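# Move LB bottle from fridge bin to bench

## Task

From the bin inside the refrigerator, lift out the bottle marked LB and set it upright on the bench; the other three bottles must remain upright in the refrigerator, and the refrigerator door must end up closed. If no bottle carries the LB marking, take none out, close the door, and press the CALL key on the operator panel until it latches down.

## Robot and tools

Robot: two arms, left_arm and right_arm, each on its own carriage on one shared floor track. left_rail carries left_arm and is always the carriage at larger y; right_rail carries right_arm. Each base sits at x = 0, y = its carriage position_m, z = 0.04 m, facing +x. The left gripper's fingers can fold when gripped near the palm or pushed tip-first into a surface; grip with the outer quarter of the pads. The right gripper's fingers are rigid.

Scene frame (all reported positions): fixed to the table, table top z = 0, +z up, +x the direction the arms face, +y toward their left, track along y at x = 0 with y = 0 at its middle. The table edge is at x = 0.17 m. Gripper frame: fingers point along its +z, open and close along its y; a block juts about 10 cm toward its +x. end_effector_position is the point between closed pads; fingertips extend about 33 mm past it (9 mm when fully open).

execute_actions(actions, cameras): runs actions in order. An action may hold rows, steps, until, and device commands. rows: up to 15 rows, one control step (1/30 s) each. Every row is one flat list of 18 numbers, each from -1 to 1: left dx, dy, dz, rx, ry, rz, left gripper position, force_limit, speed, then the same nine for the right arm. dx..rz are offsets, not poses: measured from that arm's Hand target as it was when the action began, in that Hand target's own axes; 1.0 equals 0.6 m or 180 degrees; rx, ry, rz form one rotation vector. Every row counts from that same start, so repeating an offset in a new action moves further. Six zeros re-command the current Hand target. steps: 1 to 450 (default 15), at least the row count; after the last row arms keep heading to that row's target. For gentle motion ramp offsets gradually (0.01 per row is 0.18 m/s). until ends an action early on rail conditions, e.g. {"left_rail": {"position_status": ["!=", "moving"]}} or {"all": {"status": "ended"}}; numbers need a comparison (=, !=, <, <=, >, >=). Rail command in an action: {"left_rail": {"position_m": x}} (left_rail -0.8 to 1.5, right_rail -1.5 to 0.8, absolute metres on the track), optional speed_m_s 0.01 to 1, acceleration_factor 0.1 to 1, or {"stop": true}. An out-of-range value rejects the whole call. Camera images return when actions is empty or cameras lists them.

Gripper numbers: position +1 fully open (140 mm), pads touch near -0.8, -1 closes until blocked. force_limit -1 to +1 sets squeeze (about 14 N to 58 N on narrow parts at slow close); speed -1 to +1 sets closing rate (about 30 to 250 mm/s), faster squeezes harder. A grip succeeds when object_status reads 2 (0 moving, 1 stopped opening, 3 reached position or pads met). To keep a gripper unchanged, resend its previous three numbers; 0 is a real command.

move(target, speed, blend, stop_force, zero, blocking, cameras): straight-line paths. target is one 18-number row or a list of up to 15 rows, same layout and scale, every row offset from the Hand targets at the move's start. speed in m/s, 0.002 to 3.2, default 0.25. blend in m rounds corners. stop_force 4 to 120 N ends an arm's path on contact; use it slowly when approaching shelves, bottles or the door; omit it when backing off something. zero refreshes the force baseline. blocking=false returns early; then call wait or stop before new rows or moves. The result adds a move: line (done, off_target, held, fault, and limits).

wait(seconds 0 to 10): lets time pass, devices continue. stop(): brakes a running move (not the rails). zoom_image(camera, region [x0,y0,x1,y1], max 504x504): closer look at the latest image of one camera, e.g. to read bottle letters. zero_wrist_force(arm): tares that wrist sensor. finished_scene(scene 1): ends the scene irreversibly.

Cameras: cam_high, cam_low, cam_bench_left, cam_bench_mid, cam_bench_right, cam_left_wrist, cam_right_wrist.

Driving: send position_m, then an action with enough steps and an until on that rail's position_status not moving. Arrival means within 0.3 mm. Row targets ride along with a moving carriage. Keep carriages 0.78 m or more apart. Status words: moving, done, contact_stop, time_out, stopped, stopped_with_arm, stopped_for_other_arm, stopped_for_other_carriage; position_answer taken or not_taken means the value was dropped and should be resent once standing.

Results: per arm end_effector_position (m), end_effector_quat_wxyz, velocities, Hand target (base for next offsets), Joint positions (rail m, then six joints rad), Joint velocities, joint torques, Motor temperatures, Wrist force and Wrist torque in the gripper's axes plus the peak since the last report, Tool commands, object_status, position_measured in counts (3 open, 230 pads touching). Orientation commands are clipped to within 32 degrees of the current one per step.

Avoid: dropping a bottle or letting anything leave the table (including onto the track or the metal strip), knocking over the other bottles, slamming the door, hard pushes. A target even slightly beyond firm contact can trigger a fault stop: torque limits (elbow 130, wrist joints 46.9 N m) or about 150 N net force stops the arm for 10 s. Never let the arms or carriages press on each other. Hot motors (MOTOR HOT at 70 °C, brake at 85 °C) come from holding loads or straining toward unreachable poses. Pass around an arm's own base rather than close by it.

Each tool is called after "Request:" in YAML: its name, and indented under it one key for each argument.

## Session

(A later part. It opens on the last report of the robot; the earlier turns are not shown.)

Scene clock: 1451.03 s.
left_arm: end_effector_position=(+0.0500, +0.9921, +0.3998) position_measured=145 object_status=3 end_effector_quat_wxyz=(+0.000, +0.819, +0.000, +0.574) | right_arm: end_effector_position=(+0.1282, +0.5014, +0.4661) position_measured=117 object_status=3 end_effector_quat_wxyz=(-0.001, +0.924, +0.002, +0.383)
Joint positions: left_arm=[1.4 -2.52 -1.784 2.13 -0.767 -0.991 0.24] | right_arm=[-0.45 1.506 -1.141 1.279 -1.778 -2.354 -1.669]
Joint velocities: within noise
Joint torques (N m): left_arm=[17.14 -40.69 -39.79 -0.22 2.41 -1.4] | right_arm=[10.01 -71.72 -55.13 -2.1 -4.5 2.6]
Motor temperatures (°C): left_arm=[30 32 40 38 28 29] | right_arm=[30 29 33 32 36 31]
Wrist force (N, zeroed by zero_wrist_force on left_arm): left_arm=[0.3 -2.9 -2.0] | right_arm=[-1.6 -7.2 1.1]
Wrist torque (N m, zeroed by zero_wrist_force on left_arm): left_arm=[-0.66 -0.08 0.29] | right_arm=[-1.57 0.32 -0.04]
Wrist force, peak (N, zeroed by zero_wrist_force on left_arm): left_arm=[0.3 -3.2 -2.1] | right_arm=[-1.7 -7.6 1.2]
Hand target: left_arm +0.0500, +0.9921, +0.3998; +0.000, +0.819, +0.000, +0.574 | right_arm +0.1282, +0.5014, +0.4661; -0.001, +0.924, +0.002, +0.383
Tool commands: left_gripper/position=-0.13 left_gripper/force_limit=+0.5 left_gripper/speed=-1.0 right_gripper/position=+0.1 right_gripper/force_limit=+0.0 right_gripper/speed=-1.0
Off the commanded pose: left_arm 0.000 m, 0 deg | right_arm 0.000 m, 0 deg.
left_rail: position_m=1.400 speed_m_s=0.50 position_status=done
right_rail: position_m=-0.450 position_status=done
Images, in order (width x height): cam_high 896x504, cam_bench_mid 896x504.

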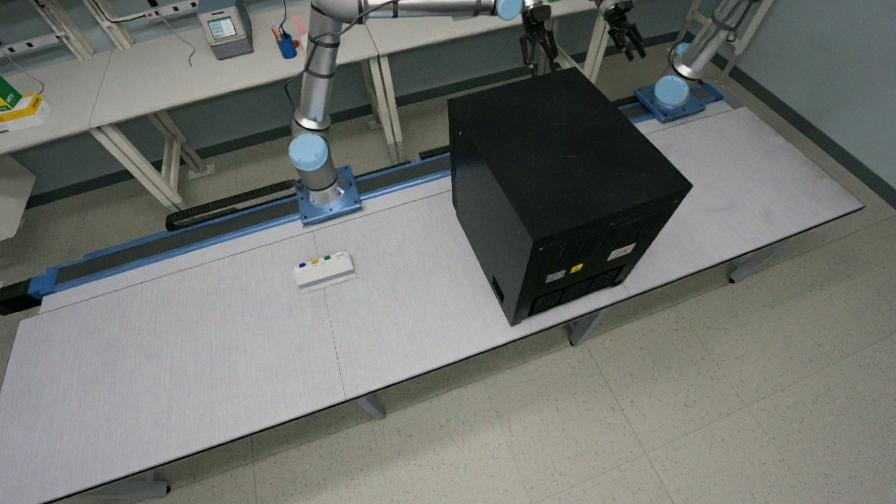

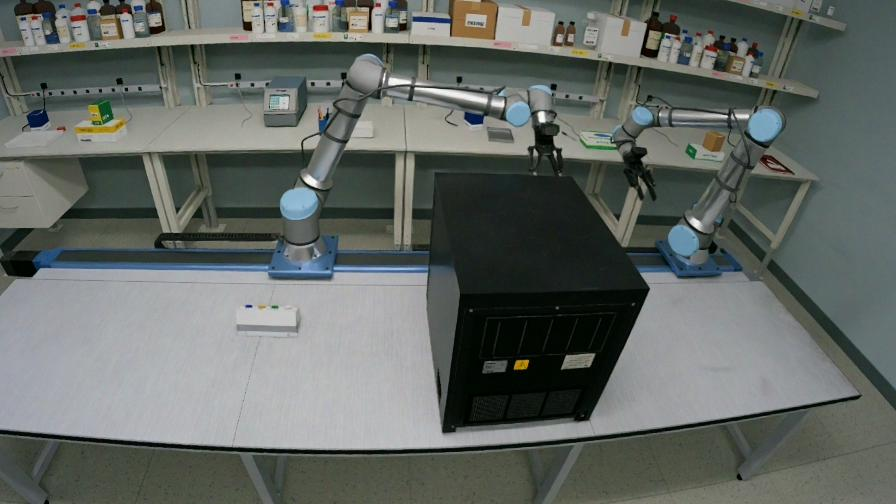

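Request:
execute_actions:
  actions:
    - {"rows":[[0,0,0,0,0,0,-0.13,0.5,-1,0,0,0,0,0,0,-0.85,-1,-0.5]],"right_rail":{"position_m":-1.1,"speed_m_s":0.4,"acceleration_factor":0.4},"steps":200,"until":{"right_rail":{"position_status":["!=","moving"]}}}
  cameras: ["cam_high","cam_right_wrist"]

Scene clock: 1470.00 s.
left_arm: end_effector_position=(+0.0500, +0.9921, +0.3998) position_measured=145 object_status=3 end_effector_quat_wxyz=(+0.000, +0.819, +0.000, +0.574) | right_arm: end_effector_position=(+0.1282, -0.1486, +0.4661) position_measured=232 object_status=3 end_effector_quat_wxyz=(-0.001, +0.924, +0.002, +0.383)
Joint positions: left_arm=[1.4 -2.52 -1.784 2.13 -0.767 -0.991 0.24] | right_arm=[-1.1 1.506 -1.141 1.279 -1.778 -2.354 -1.669]
Joint torques (N m): left_arm=[17.38 -40.65 -41.38 -0.14 2.07 -0.88] | right_arm=[1.04 -99.65 -52.47 -2.96 -4.23 2.23]
Wrist force (N, zeroed by zero_wrist_force on left_arm): left_arm=[0.2 -2.8 -1.8] | right_arm=[-1.5 -7.3 1.1]
Wrist torque (N m, zeroed by zero_wrist_force on left_arm): left_arm=[-0.65 -0.06 0.29] | right_arm=[-1.61 0.28 -0.04]
Wrist force, peak (N, zeroed by zero_wrist_force on left_arm): left_arm=[0.5 -3.1 -2.2] | right_arm=[-1.5 -8.2 1.4]
Hand target: left_arm +0.0500, +0.9921, +0.3998; +0.000, +0.819, +0.000, +0.574 | right_arm +0.1282, -0.1486, +0.4661; -0.001, +0.924, +0.002, +0.383
Off the commanded pose: left_arm 0.000 m, 0 deg | right_arm 0.000 m, 0 deg.
left_rail: position_m=1.400 speed_m_s=0.50 position_status=done
right_rail: position_m=-1.100 speed_m_s=0.40 position_status=done
Images, in order (width x height): cam_high 896x504, cam_right_wrist 896x504.

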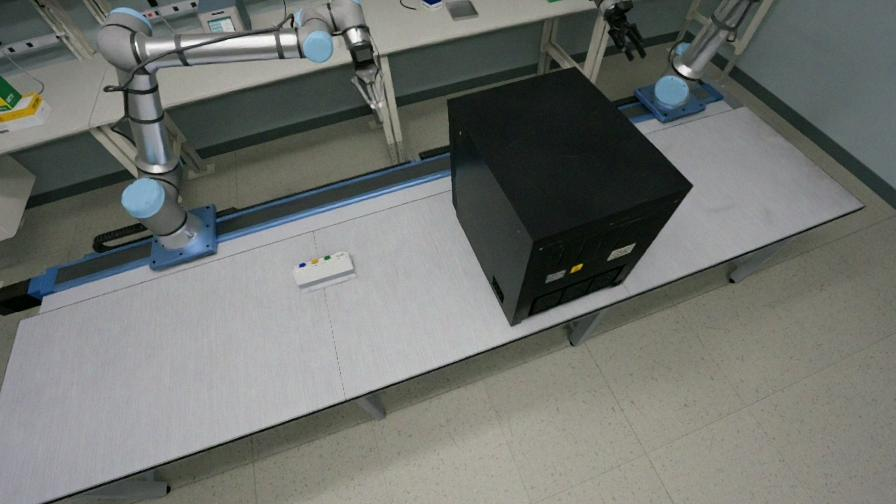

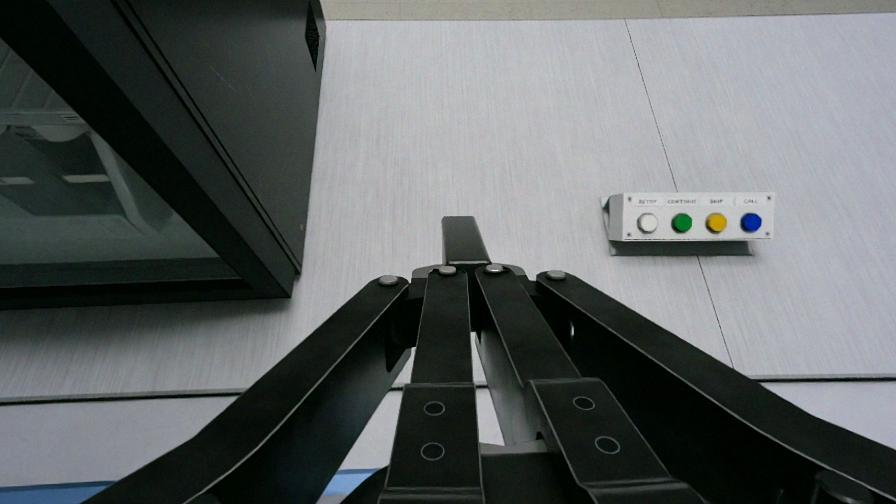

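Request:
zoom_image:
  camera: "cam_right_wrist"
  region: [0, 0, 340, 320]

Request:
zoom_image:
  camera: "cam_right_wrist"
  region: [580, 170, 800, 280]

Scaled by 1.482 from the camera's 896x504 image, which has a finer 1280x720 frame.

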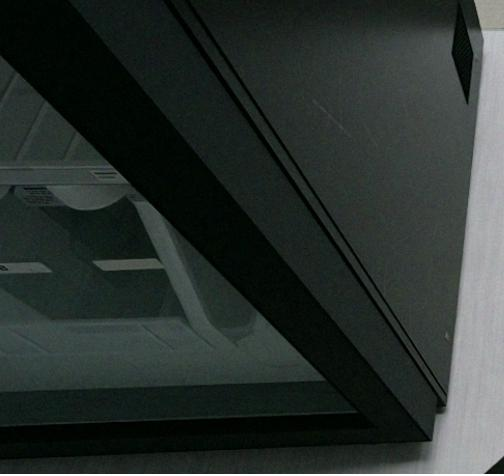

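Scaled by 2.291 from the camera's 896x504 image, which has a finer 1280x720 frame.

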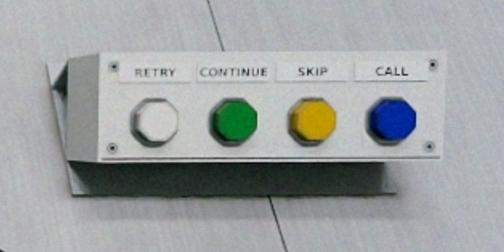

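Request:
move:
  target: [0,0,0,0,0,0,-0.13,0.5,-1,0.0542,0.6683,0.1626,0,0,0,-0.85,-1,-0.5]
  speed: 0.2
  cameras: ["cam_right_wrist"]

Request:
zoom_image:
  camera: "cam_right_wrist"
  region: [280, 120, 680, 340]

Scene clock: 1491.40 s.
left_arm: end_effector_position=(+0.0500, +0.9921, +0.3998) position_measured=145 object_status=3 end_effector_quat_wxyz=(+0.000, +0.819, +0.000, +0.574) | right_arm: end_effector_position=(+0.2219, -0.5491, +0.4202) position_measured=232 object_status=3 end_effector_quat_wxyz=(-0.001, +0.924, +0.002, +0.383)
Joint positions: left_arm=[1.4 -2.52 -1.784 2.13 -0.767 -0.991 0.24] | right_arm=[-1.1 1.283 -1.788 2.129 -2.192 -2.315 -1.973]
Joint torques (N m): left_arm=[16.5 -39.66 -40.02 0.31 1.83 -0.48] | right_arm=[-14.69 -37.87 -33.84 -8.4 0.65 -2.7]
Wrist force (N, zeroed by zero_wrist_force on left_arm): left_arm=[0.2 -2.6 -2.0] | right_arm=[-1.5 -7.4 0.8]
Wrist torque (N m, zeroed by zero_wrist_force on left_arm): left_arm=[-0.60 -0.05 0.29] | right_arm=[-1.64 0.27 0.18]
Wrist force, peak (N, zeroed by zero_wrist_force on left_arm): left_arm=[0.8 -3.1 -1.9] | right_arm=[-1.8 -9.2 0.5]
Hand target: left_arm +0.0500, +0.9921, +0.3998; +0.000, +0.819, +0.000, +0.574 | right_arm +0.2219, -0.5493, +0.4202; -0.001, +0.924, +0.002, +0.383
Off the commanded pose: left_arm 0.000 m, 0 deg | right_arm 0.000 m, 0 deg.
left_rail: position_m=1.400 speed_m_s=0.50 position_status=done
right_rail: position_m=-1.100 speed_m_s=0.40 position_status=done
move: done
Images, in order (width x height): cam_right_wrist 896x504.

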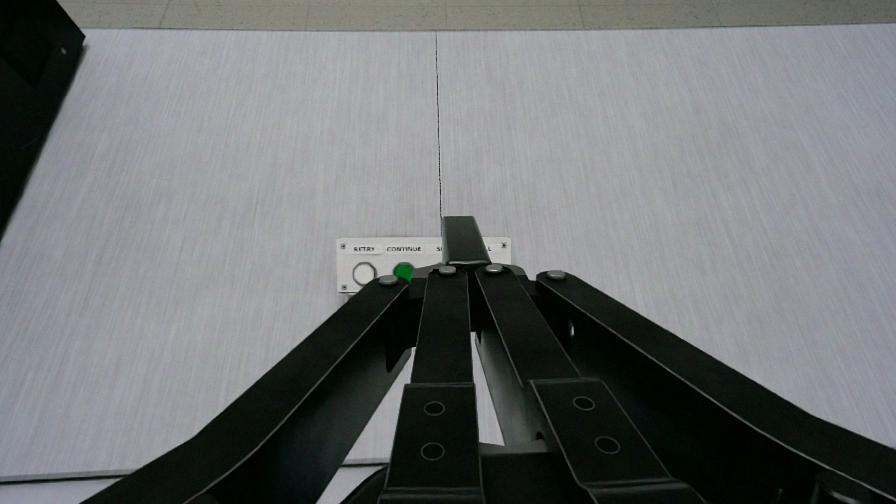

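Scaled by 1.260 from the camera's 896x504 image, which has a finer 1280x720 frame.

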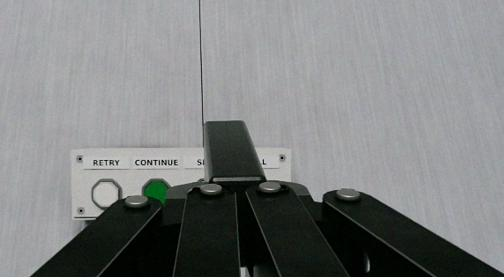

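Request:
move:
  target: [0,0,0,0,0,0,-0.13,0.5,-1,-0.1203,0.0533,0.2808,0,-0.1111,0,-0.85,-1,-0.5]
  speed: 0.15
  cameras: ["cam_right_wrist","cam_bench_mid"]

Request:
zoom_image:
  camera: "cam_right_wrist"
  region: [280, 120, 680, 340]

Scene clock: 1511.97 s.
left_arm: end_effector_position=(+0.0500, +0.9921, +0.3998) position_measured=145 object_status=3 end_effector_quat_wxyz=(+0.000, +0.819, +0.000, +0.574) | right_arm: end_effector_position=(+0.2901, -0.5809, +0.2502) position_measured=232 object_status=3 end_effector_quat_wxyz=(+0.000, +0.976, +0.002, +0.217)
Joint positions: left_arm=[1.4 -2.52 -1.784 2.13 -0.767 -0.991 0.24] | right_arm=[-1.1 0.967 -1.724 2.273 -2.38 -1.925 -2.226]
Joint torques (N m): left_arm=[17.71 -39.85 -40.98 0.05 2.3 -0.07] | right_arm=[-9.26 -15.87 -29.44 -8.86 1.45 -3.09]
Wrist force (N, zeroed by zero_wrist_force on left_arm): left_arm=[0.3 -2.7 -2.2] | right_arm=[-2.1 -7.6 0.4]
Wrist torque (N m, zeroed by zero_wrist_force on left_arm): left_arm=[-0.62 -0.08 0.30] | right_arm=[-1.71 0.42 0.10]
Wrist force, peak (N, zeroed by zero_wrist_force on left_arm): left_arm=[0.2 -3.0 -2.2] | right_arm=[-1.9 -7.8 0.7]
Hand target: left_arm +0.0500, +0.9921, +0.3998; +0.000, +0.819, +0.000, +0.574 | right_arm +0.2901, -0.5809, +0.2500; +0.000, +0.976, +0.002, +0.217
Off the commanded pose: left_arm 0.000 m, 0 deg | right_arm 0.000 m, 0 deg.
left_rail: position_m=1.400 speed_m_s=0.50 position_status=done
right_rail: position_m=-1.100 speed_m_s=0.40 position_status=done
move: done
Images, in order (width x height): cam_bench_mid 896x504, cam_right_wrist 896x504.

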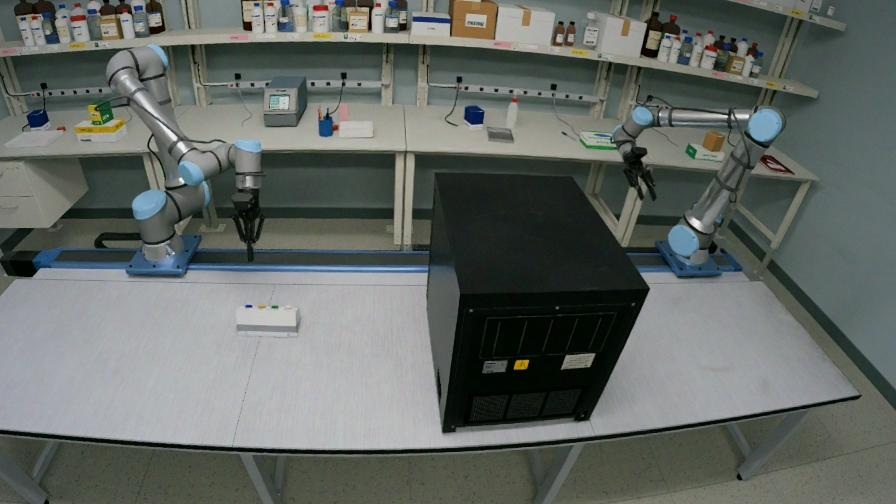

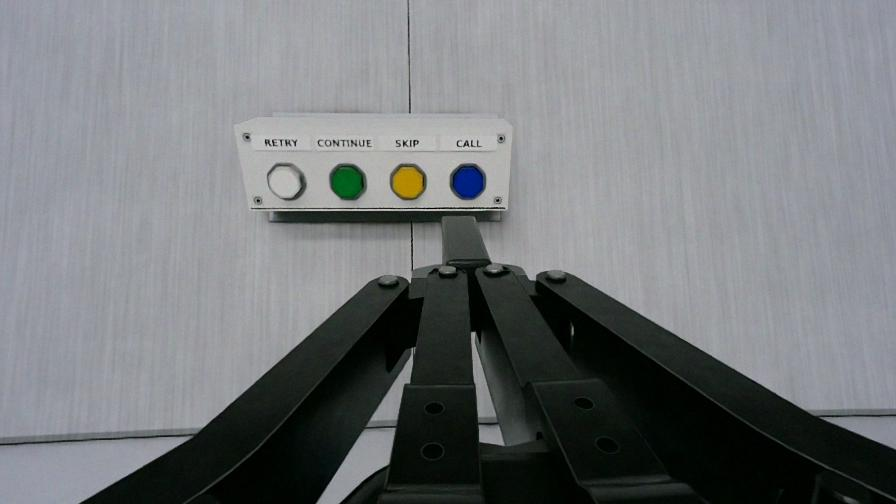

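Scaled by 1.260 from the camera's 896x504 image, which has a finer 1280x720 frame.

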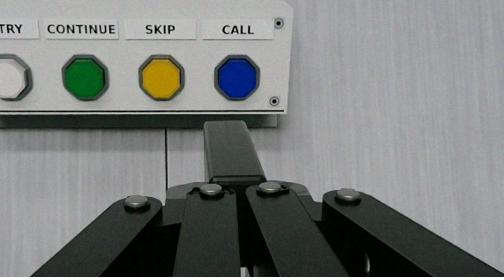

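Request:
move:
  target: [0,0,0,0,0,0,-0.13,0.5,-1,-0.0192,0.0145,0.24,0,0,0,-0.85,-1,-0.5]
  speed: 0.08
  stop_force: 10
  cameras: ["cam_right_wrist","cam_bench_mid","cam_high"]

Request:
zoom_image:
  camera: "cam_right_wrist"
  region: [280, 120, 680, 340]

Request:
zoom_image:
  camera: "cam_bench_mid"
  region: [200, 240, 340, 350]

Request:
zoom_image:
  camera: "cam_high"
  region: [260, 220, 380, 310]

Scene clock: 1532.47 s.
left_arm: end_effector_position=(+0.0500, +0.9921, +0.3998) position_measured=145 object_status=3 end_effector_quat_wxyz=(+0.000, +0.819, +0.000, +0.574) | right_arm: end_effector_position=(+0.3406, -0.5894, +0.1147) position_measured=232 object_status=3 end_effector_quat_wxyz=(+0.000, +0.976, +0.002, +0.217)
Joint positions: left_arm=[1.4 -2.52 -1.784 2.13 -0.767 -0.991 0.24] | right_arm=[-1.1 0.879 -1.502 2.389 -2.748 -1.901 -2.316]
Joint torques (N m): left_arm=[19.04 -39.1 -40.36 0.39 2.38 0.12] | right_arm=[-13.85 -23.98 -18.92 -8.56 1.85 -2.93]
Wrist force (N, zeroed by zero_wrist_force on left_arm): left_arm=[0.3 -2.7 -1.9] | right_arm=[-2.3 -7.6 0.5]
Wrist torque (N m, zeroed by zero_wrist_force on left_arm): left_arm=[-0.62 -0.07 0.29] | right_arm=[-1.70 0.46 0.08]
Wrist force, peak (N, zeroed by zero_wrist_force on left_arm): left_arm=[0.3 -3.0 -2.4] | right_arm=[-2.7 -8.0 0.6]
Hand target: left_arm +0.0500, +0.9921, +0.3998; +0.000, +0.819, +0.000, +0.574 | right_arm +0.3406, -0.5894, +0.1147; +0.000, +0.976, +0.002, +0.217
Off the commanded pose: left_arm 0.000 m, 0 deg | right_arm 0.000 m, 0 deg.
left_rail: position_m=1.400 speed_m_s=0.50 position_status=done
right_rail: position_m=-1.100 speed_m_s=0.40 position_status=done
move: done
Images, in order (width x height): cam_high 896x504, cam_bench_mid 896x504, cam_right_wrist 896x504.

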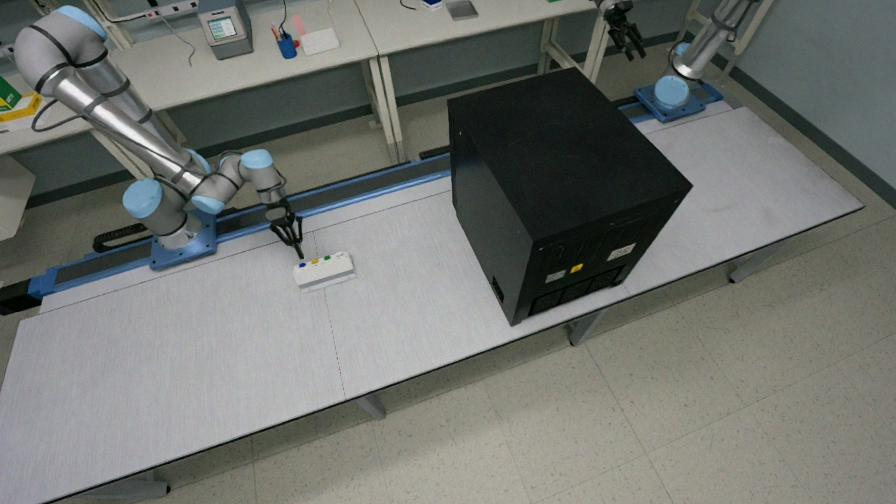

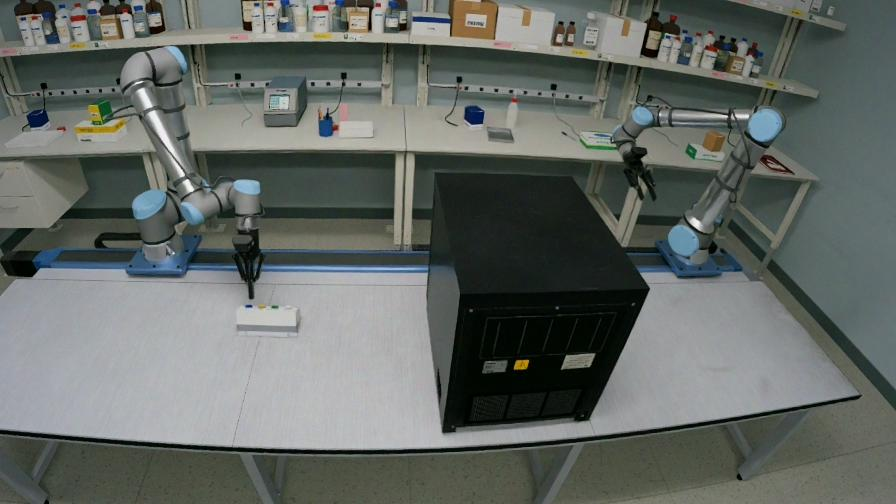

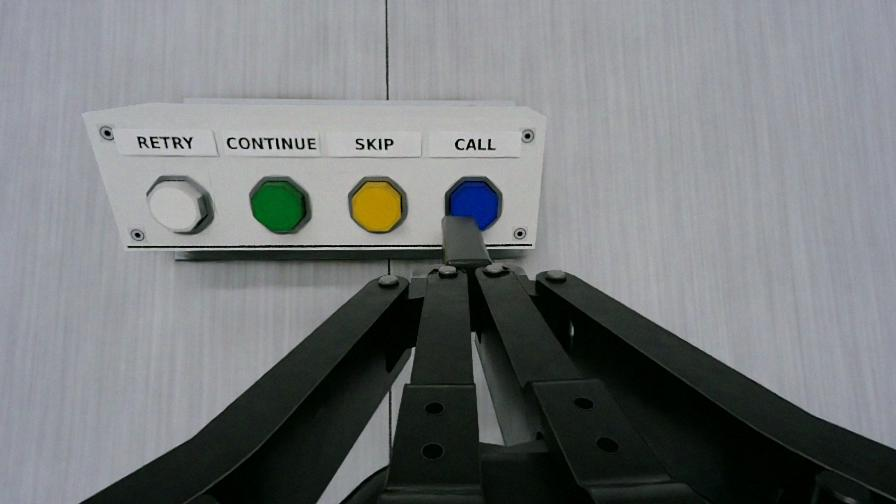

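Scaled by 1.260 from the camera's 896x504 image, which has a finer 1280x720 frame.

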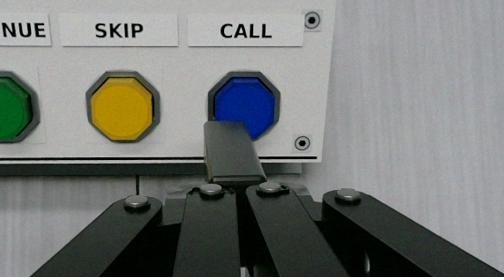

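Scaled by 3.600 from the camera's 896x504 image, which has a finer 1280x720 frame.

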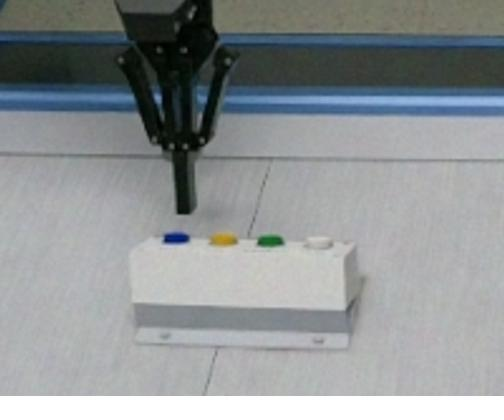

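Scaled by 4.200 from the camera's 896x504 image, which has a finer 1280x720 frame.

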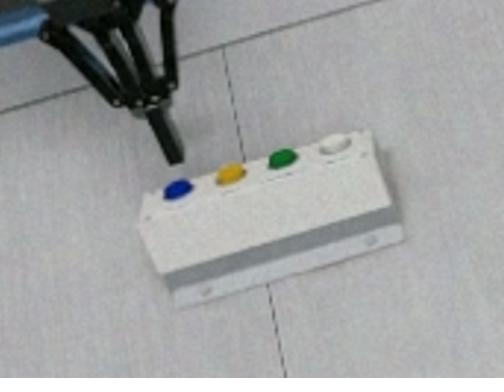

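Request:
move:
  target: [0,0,0,0,0,0,-0.13,0.5,-1,0.01,0.01583,0.03,0,0,0,-0.85,-1,-0.5]
  speed: 0.03
  stop_force: 6
  cameras: ["cam_right_wrist","cam_bench_mid","cam_high"]

Request:
zoom_image:
  camera: "cam_right_wrist"
  region: [280, 120, 680, 340]

Request:
zoom_image:
  camera: "cam_bench_mid"
  region: [200, 240, 340, 350]

Request:
zoom_image:
  camera: "cam_high"
  region: [260, 220, 380, 310]

Scene clock: 1575.63 s.
left_arm: end_effector_position=(+0.0500, +0.9921, +0.3998) position_measured=145 object_status=3 end_effector_quat_wxyz=(+0.000, +0.819, +0.000, +0.574) | right_arm: end_effector_position=(+0.3537, -0.5989, +0.1009) position_measured=232 object_status=3 end_effector_quat_wxyz=(+0.000, +0.976, +0.002, +0.217)
Joint positions: left_arm=[1.4 -2.52 -1.784 2.13 -0.767 -0.991 0.24] | right_arm=[-1.1 0.847 -1.479 2.405 -2.798 -1.892 -2.348]
Joint torques (N m): left_arm=[20.72 -41.14 -41.64 0.22 2.07 0.67] | right_arm=[-11.98 -24.7 -19.07 -8.52 1.93 -3]
Wrist force (N, zeroed by zero_wrist_force on left_arm): left_arm=[0.1 -2.6 -2.1] | right_arm=[-2.1 -7.7 0.0]
Wrist torque (N m, zeroed by zero_wrist_force on left_arm): left_arm=[-0.60 -0.02 0.29] | right_arm=[-1.69 0.40 0.11]
Wrist force, peak (N, zeroed by zero_wrist_force on left_arm): left_arm=[0.4 -3.1 -2.2] | right_arm=[-2.2 -8.2 -0.1]
Hand target: left_arm +0.0500, +0.9921, +0.3998; +0.000, +0.819, +0.000, +0.574 | right_arm +0.3537, -0.5989, +0.1009; +0.000, +0.976, +0.002, +0.217
Off the commanded pose: left_arm 0.000 m, 0 deg | right_arm 0.000 m, 0 deg.
left_rail: position_m=1.400 speed_m_s=0.50 position_status=done
right_rail: position_m=-1.100 speed_m_s=0.40 position_status=done
move: done
Images, in order (width x height): cam_high 896x504, cam_bench_mid 896x504, cam_right_wrist 896x504.

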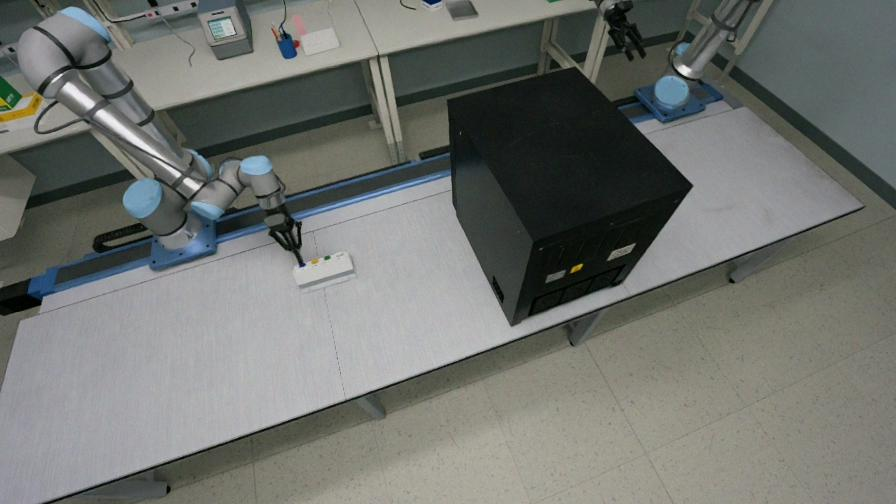

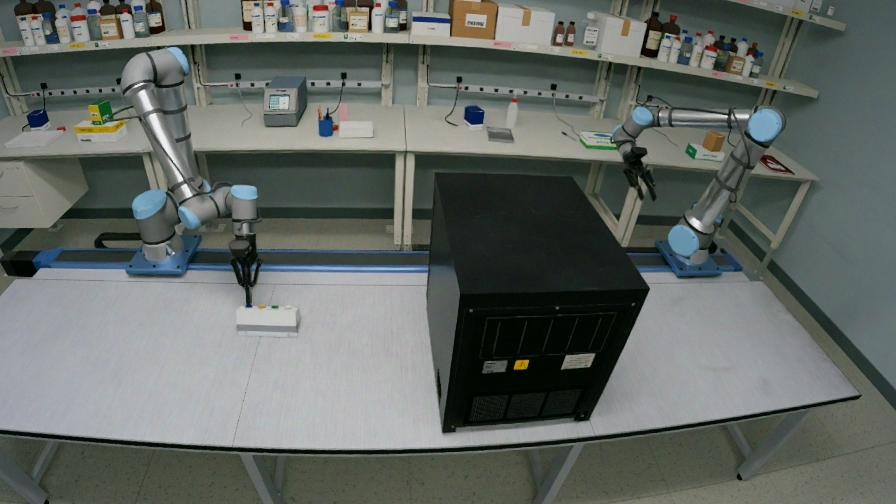

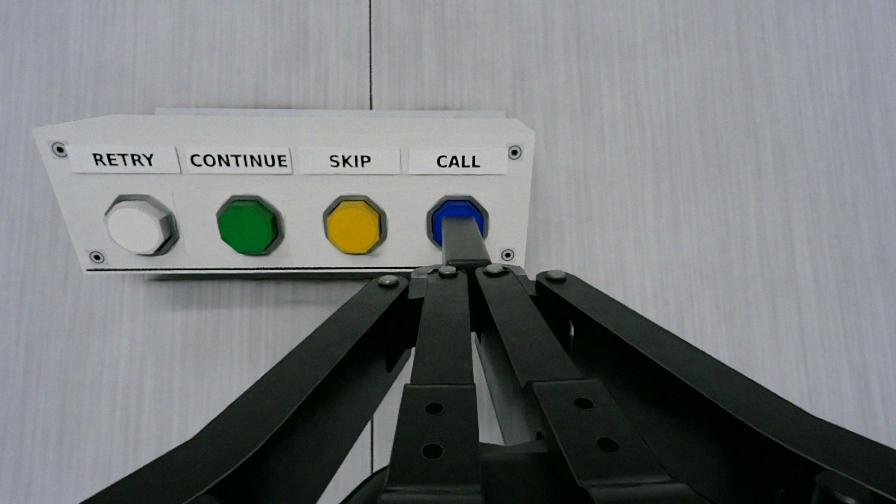

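Scaled by 1.260 from the camera's 896x504 image, which has a finer 1280x720 frame.

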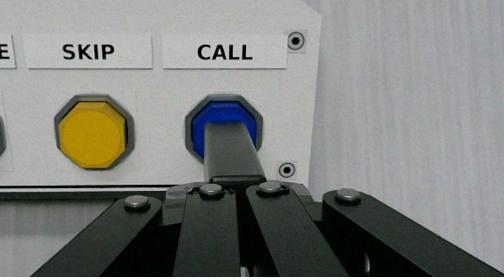

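Scaled by 3.600 from the camera's 896x504 image, which has a finer 1280x720 frame.

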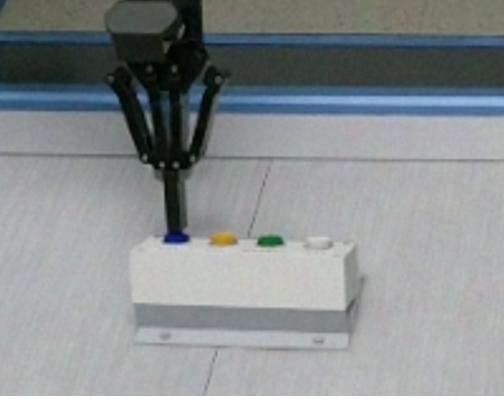

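Scaled by 4.200 from the camera's 896x504 image, which has a finer 1280x720 frame.

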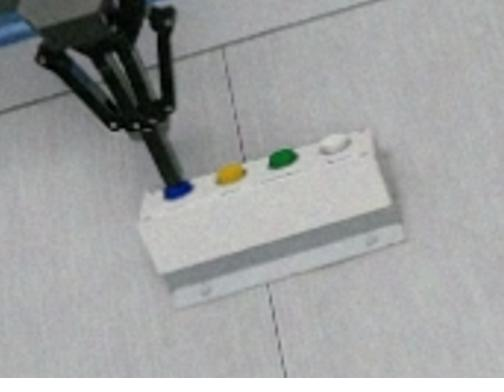

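Request:
move:
  target: [0,0,0,0,0,0,-0.13,0.5,-1,0.0083,0,0,0,0,0,-0.85,-1,-0.5]
  speed: 0.02

Request:
move:
  target: [0,0,0,0,0,0,-0.13,0.5,-1,0,0,0.0417,0,0,0,-0.85,-1,-0.5]
  speed: 0.008
  stop_force: 25
  cameras: ["cam_right_wrist","cam_bench_mid","cam_high"]

Request:
zoom_image:
  camera: "cam_right_wrist"
  region: [280, 120, 680, 340]

Scene clock: 1582.67 s.
left_arm: end_effector_position=(+0.0500, +0.9921, +0.3998) position_measured=145 object_status=3 end_effector_quat_wxyz=(+0.000, +0.819, +0.000, +0.574) | right_arm: end_effector_position=(+0.3581, -0.5989, +0.1029) position_measured=232 object_status=3 end_effector_quat_wxyz=(+0.000, +0.976, +0.002, +0.217)
Joint positions: left_arm=[1.4 -2.52 -1.784 2.13 -0.767 -0.991 0.24] | right_arm=[-1.1 0.841 -1.48 2.401 -2.794 -1.89 -2.354]
Joint torques (N m): left_arm=[16.89 -41.3 -40.43 0.52 2.23 0.5] | right_arm=[-10.77 -54.44 -38.83 -1.74 1.84 -3.23]
Wrist force (N, zeroed by zero_wrist_force on left_arm): left_arm=[0.6 -2.5 -2.2] | right_arm=[-1.8 -7.3 0.3]
Wrist torque (N m, zeroed by zero_wrist_force on left_arm): left_arm=[-0.58 -0.14 0.29] | right_arm=[-1.60 0.33 0.12]
Wrist force, peak (N, zeroed by zero_wrist_force on left_arm): left_arm=[0.5 -3.3 -2.0] | right_arm=[-2.0 -8.0 0.4]
Hand target: left_arm +0.0500, +0.9921, +0.3998; +0.000, +0.819, +0.000, +0.574 | right_arm +0.3582, -0.5988, +0.1030; +0.000, +0.976, +0.002, +0.217
Off the commanded pose: left_arm 0.000 m, 0 deg | right_arm 0.000 m, 0 deg.
left_rail: position_m=1.400 speed_m_s=0.50 position_status=done
right_rail: position_m=-1.100 speed_m_s=0.40 position_status=done
move: done

Scene clock: 1584.83 s.
left_arm: end_effector_position=(+0.0500, +0.9921, +0.3998) position_measured=145 object_status=3 end_effector_quat_wxyz=(+0.000, +0.819, +0.000, +0.574) | right_arm: end_effector_position=(+0.3616, -0.5989, +0.0958) position_measured=232 object_status=3 end_effector_quat_wxyz=(+0.000, +0.976, +0.002, +0.217)
Joint positions: left_arm=[1.4 -2.52 -1.784 2.13 -0.767 -0.991 0.24] | right_arm=[-1.1 0.836 -1.464 2.403 -2.815 -1.889 -2.359]
Joint torques (N m): left_arm=[19.35 -40.55 -40.75 0.39 1.97 0.47] | right_arm=[5.59 -39.92 -29.45 0.57 1.15 1.89]
Wrist force (N, zeroed by zero_wrist_force on left_arm): left_arm=[0.4 -2.5 -2.1] | right_arm=[-0.3 -2.9 -28.8]
Wrist torque (N m, zeroed by zero_wrist_force on left_arm): left_arm=[-0.58 -0.09 0.29] | right_arm=[-1.85 0.79 0.15]
Wrist force, peak (N, zeroed by zero_wrist_force on left_arm): left_arm=[0.3 -3.2 -1.9] | right_arm=[-3.6 1.3 -45.6]
Hand target: left_arm +0.0500, +0.9921, +0.3998; +0.000, +0.819, +0.000, +0.574 | right_arm +0.3616, -0.5988, +0.0958; +0.000, +0.976, +0.002, +0.217 (not the last commanded pose)
Off the commanded pose: left_arm 0.000 m, 0 deg | right_arm 0.017 m, 0 deg.
left_rail: position_m=1.400 speed_m_s=0.50 position_status=done
right_rail: position_m=-1.100 speed_m_s=0.40 position_status=done
move: contact (right_arm)
Images, in order (width x height): cam_high 896x504, cam_bench_mid 896x504, cam_right_wrist 896x504.

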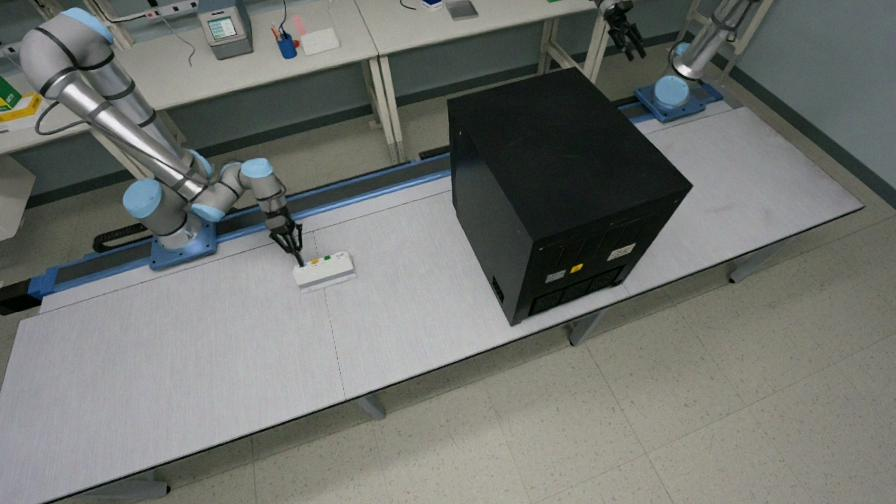

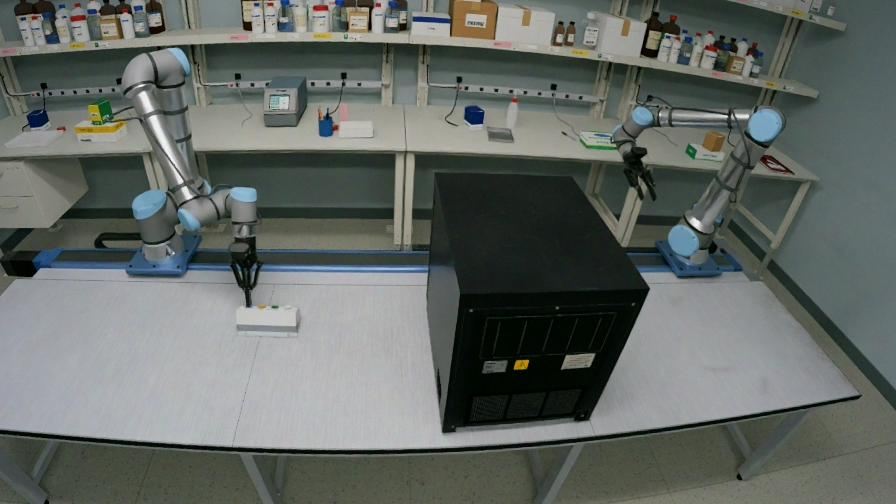

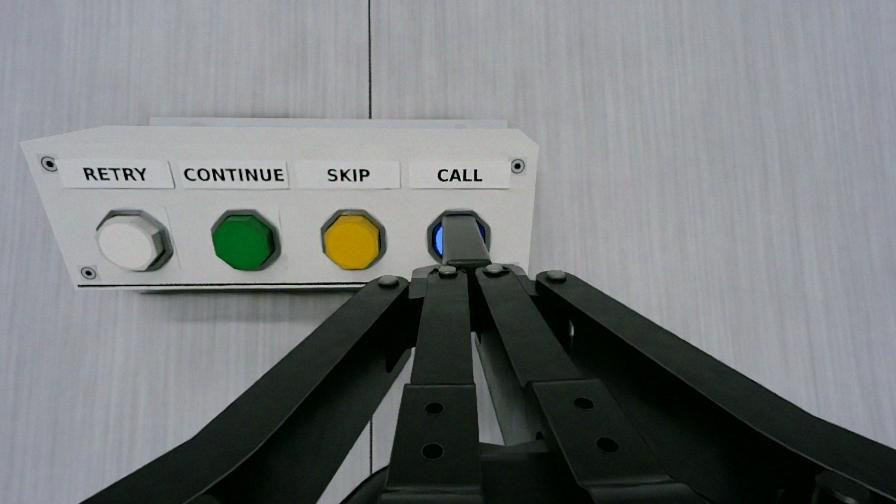

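Scaled by 1.260 from the camera's 896x504 image, which has a finer 1280x720 frame.

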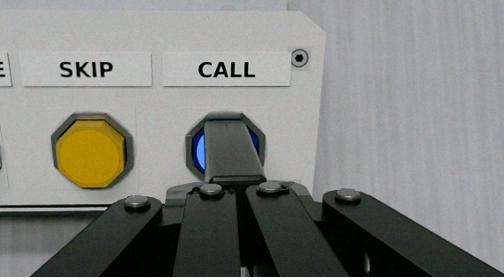

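Request:
move:
  target: [0,0,0,0,0,0,-0.13,0.5,-1,0,0,-0.05,0,0,0,-0.85,-1,-0.5]
  speed: 0.03
  cameras: ["cam_right_wrist"]

Request:
zoom_image:
  camera: "cam_right_wrist"
  region: [280, 120, 680, 340]

Scene clock: 1588.37 s.
left_arm: end_effector_position=(+0.0500, +0.9921, +0.3998) position_measured=145 object_status=3 end_effector_quat_wxyz=(+0.000, +0.819, +0.000, +0.574) | right_arm: end_effector_position=(+0.3490, -0.5989, +0.1229) position_measured=232 object_status=3 end_effector_quat_wxyz=(+0.000, +0.976, +0.002, +0.217)
Joint positions: left_arm=[1.4 -2.52 -1.784 2.13 -0.767 -0.991 0.24] | right_arm=[-1.1 0.854 -1.524 2.393 -2.738 -1.894 -2.341]
Joint torques (N m): left_arm=[16.49 -39.29 -41.62 0.55 2.35 0.87] | right_arm=[11.36 -50.03 -41.59 -2.39 -2.98 2.52]
Wrist force (N, zeroed by zero_wrist_force on left_arm): left_arm=[0.3 -2.5 -1.9] | right_arm=[-1.9 -6.9 0.1]
Wrist torque (N m, zeroed by zero_wrist_force on left_arm): left_arm=[-0.57 -0.07 0.29] | right_arm=[-1.54 0.36 -0.11]
Wrist force, peak (N, zeroed by zero_wrist_force on left_arm): left_arm=[0.3 -3.2 -2.0] | right_arm=[0.0 -2.6 -28.7]
Hand target: left_arm +0.0500, +0.9921, +0.3998; +0.000, +0.819, +0.000, +0.574 | right_arm +0.3489, -0.5989, +0.1230; +0.000, +0.976, +0.002, +0.217
Off the commanded pose: left_arm 0.000 m, 0 deg | right_arm 0.000 m, 0 deg.
left_rail: position_m=1.400 speed_m_s=0.50 position_status=done
right_rail: position_m=-1.100 speed_m_s=0.40 position_status=done
move: done
Images, in order (width x height): cam_right_wrist 896x504.

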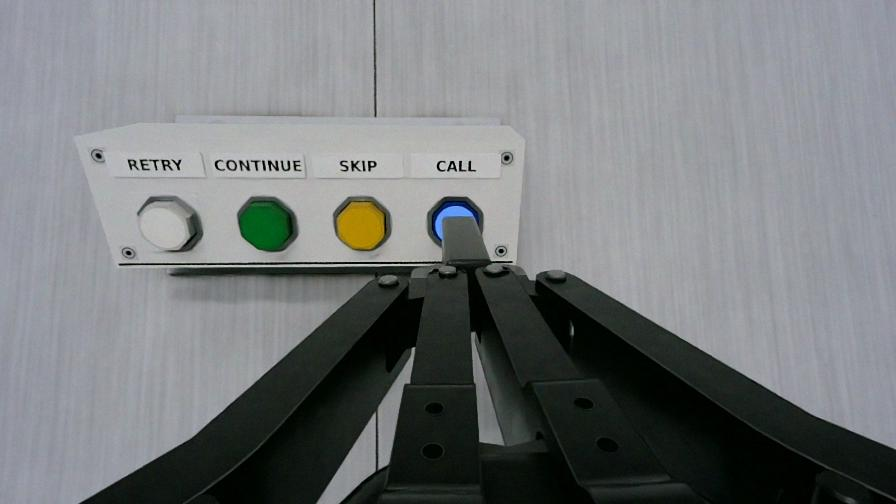

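Scaled by 1.260 from the camera's 896x504 image, which has a finer 1280x720 frame.

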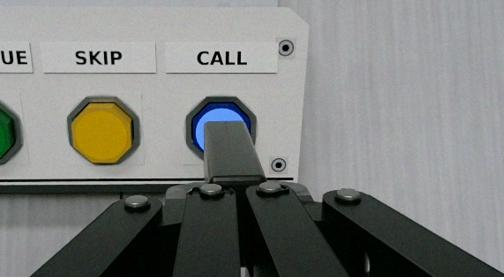

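Request:
move:
  target: [0,0,0,0,0,0,-0.13,0.5,-1,0,0,-0.2,0,0,0,-0.85,-1,-0.5]
  speed: 0.1

Request:
execute_actions:
  actions:
    - {"left_rail":{"position_m":1.08},"steps":120,"until":{"left_rail":{"position_status":["!=","moving"]}}}
  cameras: ["cam_right_wrist","cam_left_wrist","cam_high"]

Request:
zoom_image:
  camera: "cam_left_wrist"
  region: [560, 0, 896, 380]

Request:
zoom_image:
  camera: "cam_right_wrist"
  region: [240, 100, 640, 300]

Scene clock: 1596.97 s.
left_arm: end_effector_position=(+0.0500, +0.9921, +0.3998) position_measured=145 object_status=3 end_effector_quat_wxyz=(+0.000, +0.819, +0.000, +0.574) | right_arm: end_effector_position=(+0.2982, -0.5991, +0.2317) position_measured=232 object_status=3 end_effector_quat_wxyz=(+0.000, +0.976, +0.002, +0.217)
Joint positions: left_arm=[1.4 -2.52 -1.784 2.13 -0.767 -0.991 0.24] | right_arm=[-1.1 0.933 -1.729 2.319 -2.433 -1.916 -2.261]
Joint torques (N m): left_arm=[18.73 -39.98 -41.39 0.13 2.05 0.71] | right_arm=[8.75 -40.02 -48.96 -1.72 -3.38 2.94]
Wrist force (N, zeroed by zero_wrist_force on left_arm): left_arm=[0.4 -2.8 -1.9] | right_arm=[-2.1 -7.1 0.5]
Wrist torque (N m, zeroed by zero_wrist_force on left_arm): left_arm=[-0.65 -0.09 0.29] | right_arm=[-1.61 0.43 -0.12]
Wrist force, peak (N, zeroed by zero_wrist_force on left_arm): left_arm=[0.1 -3.1 -2.1] | right_arm=[-2.3 -7.5 0.8]
Hand target: left_arm +0.0500, +0.9921, +0.3998; +0.000, +0.819, +0.000, +0.574 | right_arm +0.2982, -0.5991, +0.2318; +0.000, +0.976, +0.002, +0.217
Off the commanded pose: left_arm 0.000 m, 0 deg | right_arm 0.000 m, 0 deg.
left_rail: position_m=1.400 speed_m_s=0.50 position_status=done
right_rail: position_m=-1.100 speed_m_s=0.40 position_status=done
move: done

Scene clock: 1599.03 s.
left_arm: end_effector_position=(+0.0500, +0.6721, +0.3998) position_measured=145 object_status=3 end_effector_quat_wxyz=(+0.000, +0.819, +0.000, +0.574) | right_arm: end_effector_position=(+0.2982, -0.5991, +0.2318) position_measured=232 object_status=3 end_effector_quat_wxyz=(+0.000, +0.976, +0.002, +0.217)
Joint positions: left_arm=[1.08 -2.52 -1.784 2.13 -0.767 -0.991 0.24] | right_arm=[-1.1 0.933 -1.73 2.319 -2.432 -1.916 -2.261]
Joint torques (N m): left_arm=[17.3 -33.46 -42.46 0.02 2.11 0.76] | right_arm=[8.09 -42.73 -50.11 -2.04 -3.42 2.94]
Wrist force (N, zeroed by zero_wrist_force on left_arm): left_arm=[0.2 -2.7 -2.0] | right_arm=[-2.3 -6.9 0.6]
Wrist torque (N m, zeroed by zero_wrist_force on left_arm): left_arm=[-0.62 -0.06 0.29] | right_arm=[-1.56 0.47 -0.12]
Wrist force, peak (N, zeroed by zero_wrist_force on left_arm): left_arm=[0.4 -3.6 -1.8] | right_arm=[-2.7 -7.5 0.4]
Hand target: left_arm +0.0500, +0.6721, +0.3998; +0.000, +0.819, +0.000, +0.574 | right_arm +0.2982, -0.5991, +0.2318; +0.000, +0.976, +0.002, +0.217
Tool commands: left_gripper/position=-0.13 left_gripper/force_limit=+0.5 left_gripper/speed=-1.0 right_gripper/position=-0.85 right_gripper/force_limit=-1.0 right_gripper/speed=-0.5
Off the commanded pose: left_arm 0.000 m, 0 deg | right_arm 0.000 m, 0 deg.
left_rail: position_m=1.080 speed_m_s=0.50 position_status=done
right_rail: position_m=-1.100 speed_m_s=0.40 position_status=done
Images, in order (width x height): cam_high 896x504, cam_left_wrist 896x504, cam_right_wrist 896x504.

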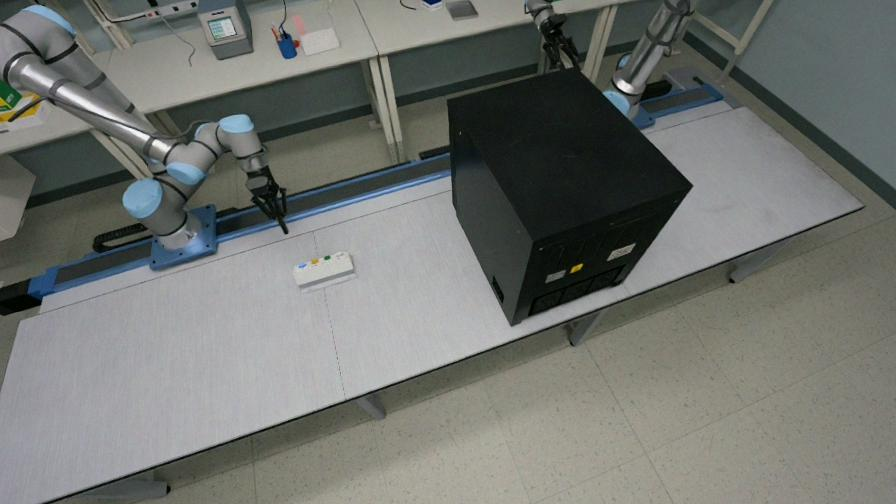

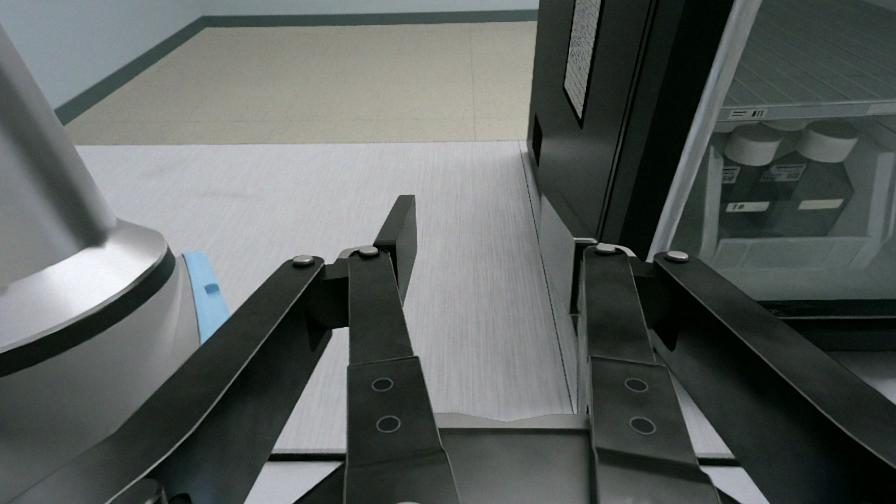

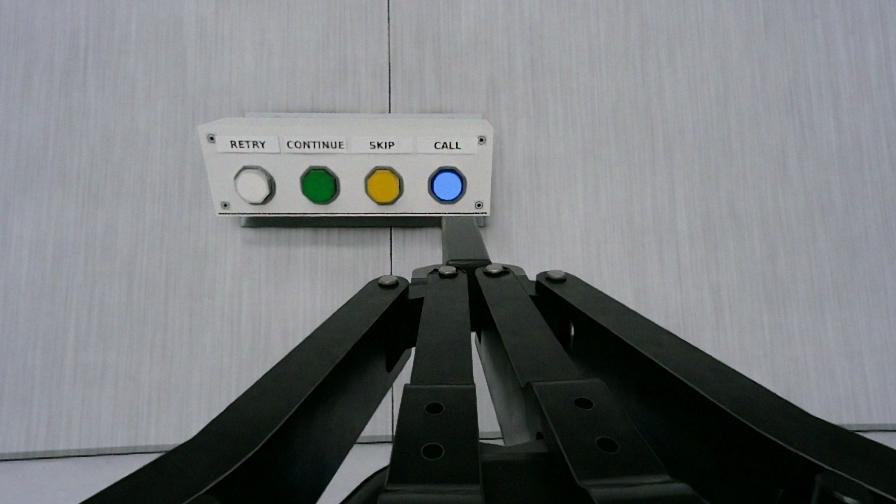

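Scaled by 1.326 from the camera's 896x504 image, which has a finer 1280x720 frame.

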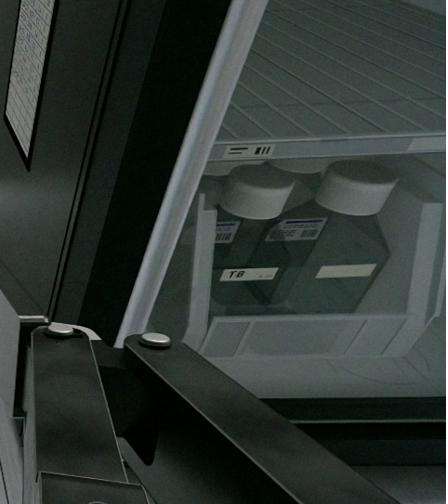

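Scaled by 1.260 from the camera's 896x504 image, which has a finer 1280x720 frame.

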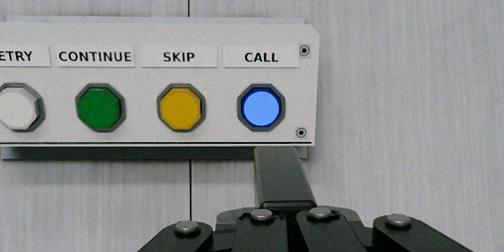

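Request:
zoom_image:
  camera: "cam_left_wrist"
  region: [580, 60, 740, 220]

Request:
zoom_image:
  camera: "cam_high"
  region: [430, 50, 610, 130]

Scaled by 3.150 from the camera's 896x504 image, which has a finer 1280x720 frame.

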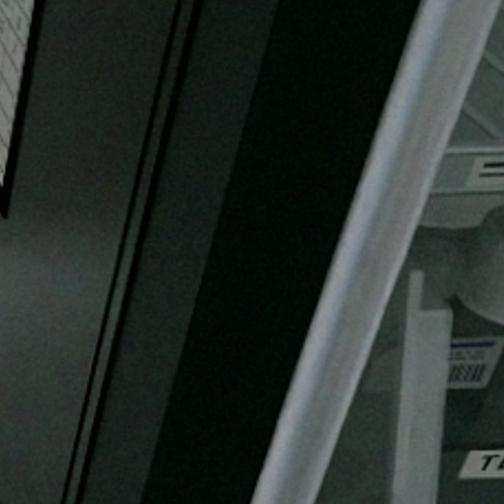

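Scaled by 2.800 from the camera's 896x504 image, which has a finer 1280x720 frame.

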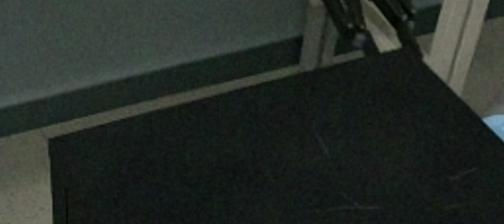

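Request:
finished_scene:

The scene is finished: the task was done.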